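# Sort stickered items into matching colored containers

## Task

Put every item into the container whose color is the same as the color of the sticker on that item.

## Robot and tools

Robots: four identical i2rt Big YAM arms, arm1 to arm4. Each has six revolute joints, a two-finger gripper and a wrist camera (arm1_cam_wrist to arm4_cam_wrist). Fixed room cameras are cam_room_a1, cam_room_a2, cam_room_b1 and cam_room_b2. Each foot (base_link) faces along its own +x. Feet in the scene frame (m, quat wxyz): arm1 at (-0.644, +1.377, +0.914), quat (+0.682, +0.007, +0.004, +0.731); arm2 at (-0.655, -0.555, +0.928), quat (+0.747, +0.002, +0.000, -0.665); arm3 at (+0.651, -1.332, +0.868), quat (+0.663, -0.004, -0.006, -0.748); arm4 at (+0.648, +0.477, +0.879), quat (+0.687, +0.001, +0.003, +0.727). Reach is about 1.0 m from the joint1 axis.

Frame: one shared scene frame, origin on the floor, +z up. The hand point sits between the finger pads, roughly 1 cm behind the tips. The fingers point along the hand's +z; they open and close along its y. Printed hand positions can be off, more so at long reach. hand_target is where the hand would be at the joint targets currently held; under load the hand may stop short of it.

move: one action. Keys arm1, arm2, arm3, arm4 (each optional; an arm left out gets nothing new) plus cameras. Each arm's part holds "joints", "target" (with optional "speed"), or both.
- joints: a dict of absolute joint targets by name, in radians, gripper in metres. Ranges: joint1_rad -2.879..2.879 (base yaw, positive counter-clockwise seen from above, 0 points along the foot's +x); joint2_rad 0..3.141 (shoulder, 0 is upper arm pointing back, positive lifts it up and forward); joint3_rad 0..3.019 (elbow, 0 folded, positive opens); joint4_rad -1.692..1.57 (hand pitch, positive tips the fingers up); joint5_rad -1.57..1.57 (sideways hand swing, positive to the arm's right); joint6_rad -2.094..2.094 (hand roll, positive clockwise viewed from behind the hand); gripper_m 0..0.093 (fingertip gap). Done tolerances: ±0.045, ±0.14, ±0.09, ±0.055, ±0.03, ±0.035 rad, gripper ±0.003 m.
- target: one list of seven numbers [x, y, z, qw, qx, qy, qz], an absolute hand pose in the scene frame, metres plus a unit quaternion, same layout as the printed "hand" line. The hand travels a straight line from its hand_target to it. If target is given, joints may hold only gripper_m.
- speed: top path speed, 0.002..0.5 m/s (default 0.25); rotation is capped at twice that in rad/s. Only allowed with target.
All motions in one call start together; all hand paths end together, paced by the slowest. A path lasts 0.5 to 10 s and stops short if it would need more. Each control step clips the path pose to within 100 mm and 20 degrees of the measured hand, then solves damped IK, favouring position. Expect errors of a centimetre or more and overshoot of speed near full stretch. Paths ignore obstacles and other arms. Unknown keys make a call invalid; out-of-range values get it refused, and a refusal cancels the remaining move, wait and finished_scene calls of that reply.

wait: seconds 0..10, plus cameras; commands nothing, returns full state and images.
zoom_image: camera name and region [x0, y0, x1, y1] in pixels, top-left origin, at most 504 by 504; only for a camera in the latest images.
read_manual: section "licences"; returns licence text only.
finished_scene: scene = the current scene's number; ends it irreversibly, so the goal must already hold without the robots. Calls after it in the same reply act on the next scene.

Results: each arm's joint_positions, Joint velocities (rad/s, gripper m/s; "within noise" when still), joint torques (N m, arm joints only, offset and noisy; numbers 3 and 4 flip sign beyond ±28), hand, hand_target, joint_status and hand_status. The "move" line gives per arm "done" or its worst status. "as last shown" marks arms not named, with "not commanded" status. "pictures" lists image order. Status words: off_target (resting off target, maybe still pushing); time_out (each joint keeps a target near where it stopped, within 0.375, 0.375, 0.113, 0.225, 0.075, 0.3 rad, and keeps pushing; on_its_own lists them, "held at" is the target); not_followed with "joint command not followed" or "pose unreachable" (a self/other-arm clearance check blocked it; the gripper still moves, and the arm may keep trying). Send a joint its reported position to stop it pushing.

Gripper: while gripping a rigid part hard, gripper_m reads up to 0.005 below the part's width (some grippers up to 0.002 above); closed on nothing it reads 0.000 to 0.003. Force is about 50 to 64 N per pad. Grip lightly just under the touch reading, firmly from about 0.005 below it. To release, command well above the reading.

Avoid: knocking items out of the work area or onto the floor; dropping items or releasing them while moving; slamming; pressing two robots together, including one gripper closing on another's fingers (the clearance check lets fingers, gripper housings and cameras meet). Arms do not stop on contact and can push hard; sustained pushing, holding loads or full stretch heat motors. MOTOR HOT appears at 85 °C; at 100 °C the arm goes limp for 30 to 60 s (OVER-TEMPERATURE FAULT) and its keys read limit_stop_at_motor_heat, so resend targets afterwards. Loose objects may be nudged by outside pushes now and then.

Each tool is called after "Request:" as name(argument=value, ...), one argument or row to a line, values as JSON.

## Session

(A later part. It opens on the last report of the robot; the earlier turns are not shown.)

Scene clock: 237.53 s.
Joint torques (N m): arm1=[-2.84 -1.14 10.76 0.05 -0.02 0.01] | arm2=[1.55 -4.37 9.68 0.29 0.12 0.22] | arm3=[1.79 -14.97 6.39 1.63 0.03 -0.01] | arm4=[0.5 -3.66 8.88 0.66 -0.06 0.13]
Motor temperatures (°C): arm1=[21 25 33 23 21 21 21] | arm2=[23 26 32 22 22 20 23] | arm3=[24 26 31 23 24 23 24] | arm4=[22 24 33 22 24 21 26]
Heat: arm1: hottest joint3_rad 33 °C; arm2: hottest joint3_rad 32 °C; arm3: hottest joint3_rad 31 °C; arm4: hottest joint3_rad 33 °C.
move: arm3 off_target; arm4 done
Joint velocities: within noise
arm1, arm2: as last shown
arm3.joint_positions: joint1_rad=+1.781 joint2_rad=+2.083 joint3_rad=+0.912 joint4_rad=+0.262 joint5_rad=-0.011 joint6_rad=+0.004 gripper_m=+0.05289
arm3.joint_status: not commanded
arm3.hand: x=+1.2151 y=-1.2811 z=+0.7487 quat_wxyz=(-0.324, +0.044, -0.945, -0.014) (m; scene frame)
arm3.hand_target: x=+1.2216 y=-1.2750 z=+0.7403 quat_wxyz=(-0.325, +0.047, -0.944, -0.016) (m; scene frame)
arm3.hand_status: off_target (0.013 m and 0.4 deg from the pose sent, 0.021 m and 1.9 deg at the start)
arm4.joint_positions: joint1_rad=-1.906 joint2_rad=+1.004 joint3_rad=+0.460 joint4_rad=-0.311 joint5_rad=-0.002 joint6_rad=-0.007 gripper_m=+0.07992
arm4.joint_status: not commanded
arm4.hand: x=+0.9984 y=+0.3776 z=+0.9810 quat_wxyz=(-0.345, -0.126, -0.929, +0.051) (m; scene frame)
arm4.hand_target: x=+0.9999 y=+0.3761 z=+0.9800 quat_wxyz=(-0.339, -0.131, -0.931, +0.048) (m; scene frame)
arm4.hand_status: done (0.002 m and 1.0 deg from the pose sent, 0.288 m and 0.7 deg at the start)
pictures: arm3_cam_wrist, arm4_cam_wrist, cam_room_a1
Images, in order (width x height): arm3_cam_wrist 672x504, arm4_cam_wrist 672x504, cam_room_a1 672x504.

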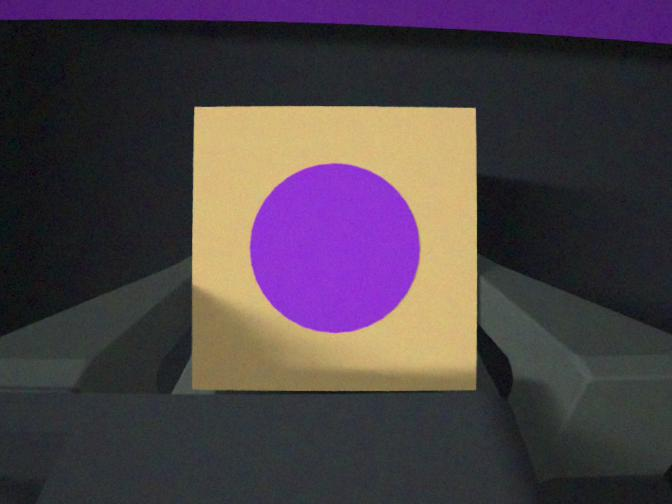

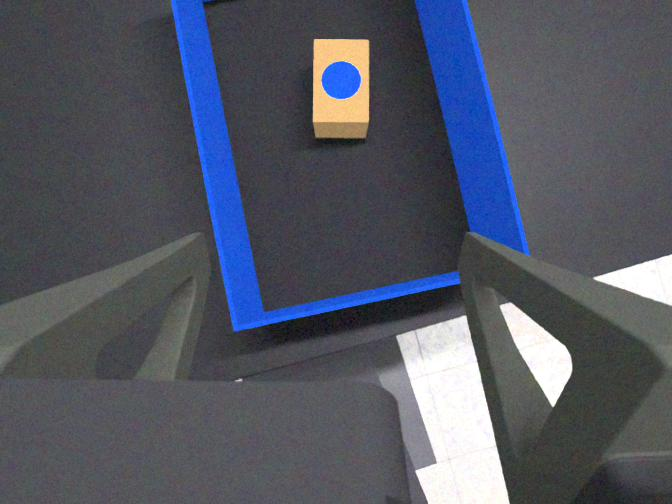

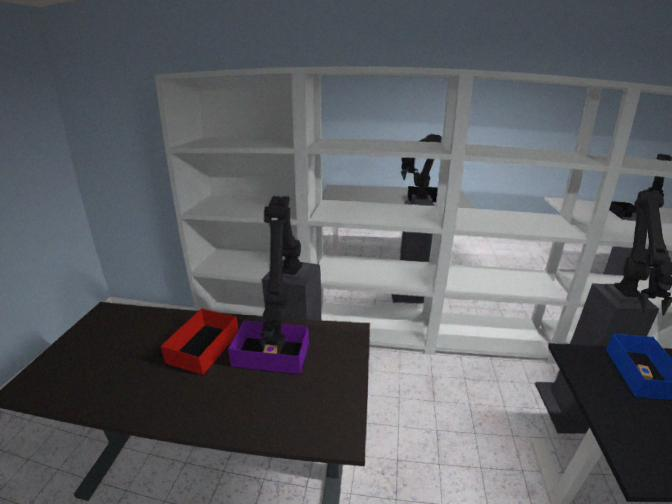

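Request:
move(
  arm3={"target": [1.22, -1.277, 0.746, -0.3252, 0.0470, -0.9444, -0.0162], "speed": 0.08, "joints": {"gripper_m": 0.09}},
  cameras=[],
)

Request:
move(
  arm3={"target": [1.06, -1.295, 0.98, -0.3252, 0.0470, -0.9444, -0.0162], "speed": 0.3},
  cameras=["arm3_cam_wrist", "cam_room_a1", "cam_room_a2", "cam_room_b1", "cam_room_b2"],
)

Scene clock: 248.23 s.
Joint torques (N m): arm1=[-2.37 -1.44 10.81 0.28 -0.03 0.07] | arm2=[1.44 -4.42 9.68 0.31 0.12 0.22] | arm3=[1.44 -17.73 5.59 1.24 -0.07 -0.05] | arm4=[0.38 -3.9 8.92 0.84 -0.05 0.11]
Motor temperatures (°C): arm1=[21 25 33 23 21 21 21] | arm2=[23 25 32 22 22 20 23] | arm3=[24 26 30 23 24 23 24] | arm4=[22 24 34 22 24 21 25]
Heat: arm1: hottest joint3_rad 33 °C; arm2: hottest joint3_rad 32 °C; arm3: hottest joint3_rad 30 °C; arm4: hottest joint3_rad 34 °C.
move: arm3 done
Joint velocities: within noise
arm1, arm2, arm4: as last shown
arm3.joint_positions: joint1_rad=+1.781 joint2_rad=+2.093 joint3_rad=+0.912 joint4_rad=+0.262 joint5_rad=-0.011 joint6_rad=+0.005 gripper_m=+0.08996
arm3.joint_status: all done
arm3.hand: x=+1.2127 y=-1.2814 z=+0.7435 quat_wxyz=(-0.320, +0.044, -0.946, -0.014) (m; scene frame)
arm3.hand_target: x=+1.2199 y=-1.2770 z=+0.7461 quat_wxyz=(-0.325, +0.047, -0.944, -0.016) (m; scene frame)
arm3.hand_status: done (0.009 m and 0.8 deg from the pose sent, 0.007 m and 0.4 deg at the start)
arm4.hand_target: x=+0.9999 y=+0.3760 z=+0.9800 quat_wxyz=(-0.339, -0.131, -0.930, +0.048) (m; scene frame)
pictures: none
No camera images: "cameras" was empty.

Scene clock: 249.93 s.
Joint torques (N m): arm1=[-2.78 -1.38 10.97 -0.01 0 0.01] | arm2=[1.55 -4.48 9.68 0.31 0.12 0.21] | arm3=[0.26 -6.89 7.99 1.01 -0.08 -0.11] | arm4=[0.5 -4.01 8.83 0.73 -0.04 0.15]
Motor temperatures (°C): arm1=[21 24 33 23 21 21 21] | arm2=[23 25 32 22 22 20 23] | arm3=[24 26 30 23 24 23 24] | arm4=[22 24 34 22 24 21 25]
Heat: arm1: hottest joint3_rad 33 °C; arm2: hottest joint3_rad 32 °C; arm3: hottest joint3_rad 30 °C; arm4: hottest joint3_rad 34 °C.
move: arm3 done
Joint velocities: within noise
arm1, arm2, arm4: as last shown
arm3.joint_positions: joint1_rad=+1.781 joint2_rad=+1.150 joint3_rad=+0.618 joint4_rad=-0.355 joint5_rad=-0.023 joint6_rad=-0.002 gripper_m=+0.08996
arm3.joint_status: not commanded
arm3.hand: x=+1.0624 y=-1.2895 z=+0.9869 quat_wxyz=(-0.335, +0.049, -0.941, -0.019) (m; scene frame)
arm3.hand_target: x=+1.0598 y=-1.2949 z=+0.9801 quat_wxyz=(-0.325, +0.047, -0.944, -0.016) (m; scene frame)
arm3.hand_status: done (0.009 m and 1.2 deg from the pose sent, 0.282 m and 0.8 deg at the start)
pictures: arm3_cam_wrist, cam_room_a1, cam_room_a2, cam_room_b1, cam_room_b2
Images, in order (width x height): arm3_cam_wrist 672x504, cam_room_a1 672x504, cam_room_a2 672x504, cam_room_b1 672x504, cam_room_b2 672x504.

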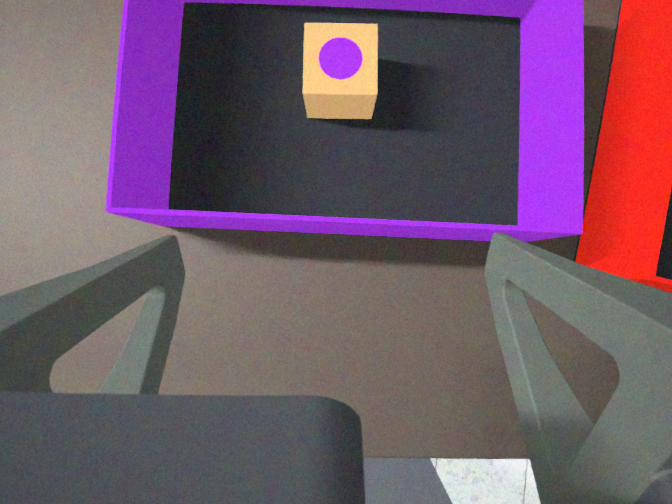

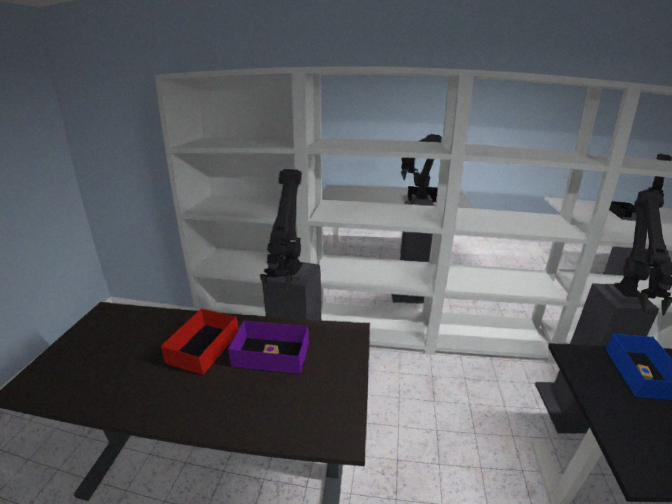

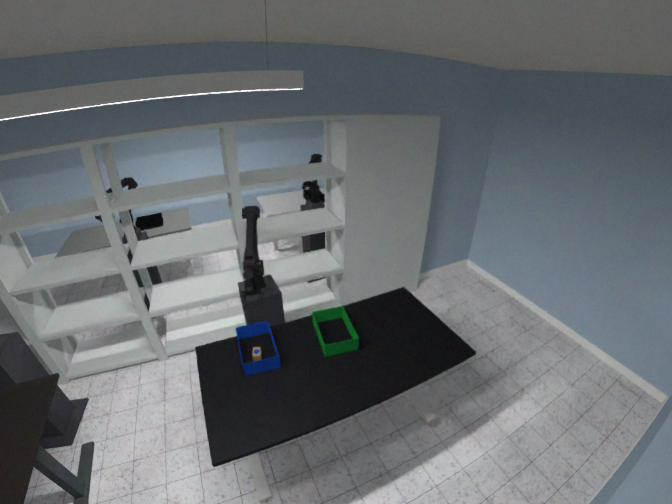

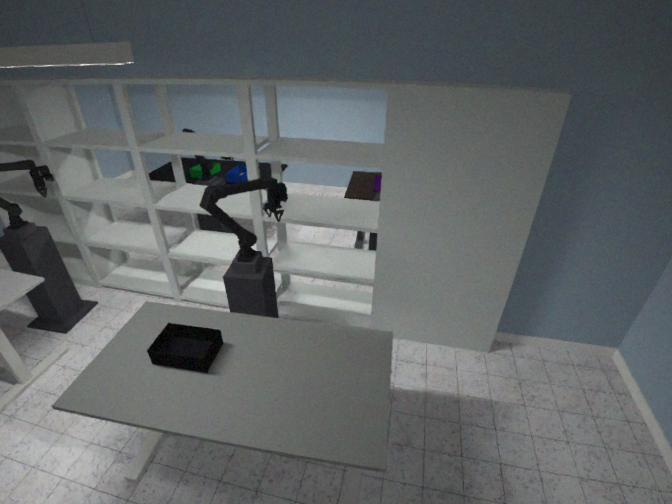

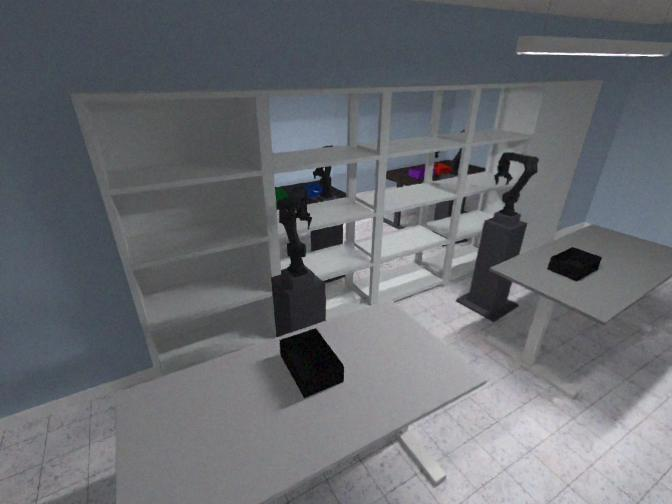

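Request:
finished_scene(
  scene=2,
)

The scene is finished: the task was done.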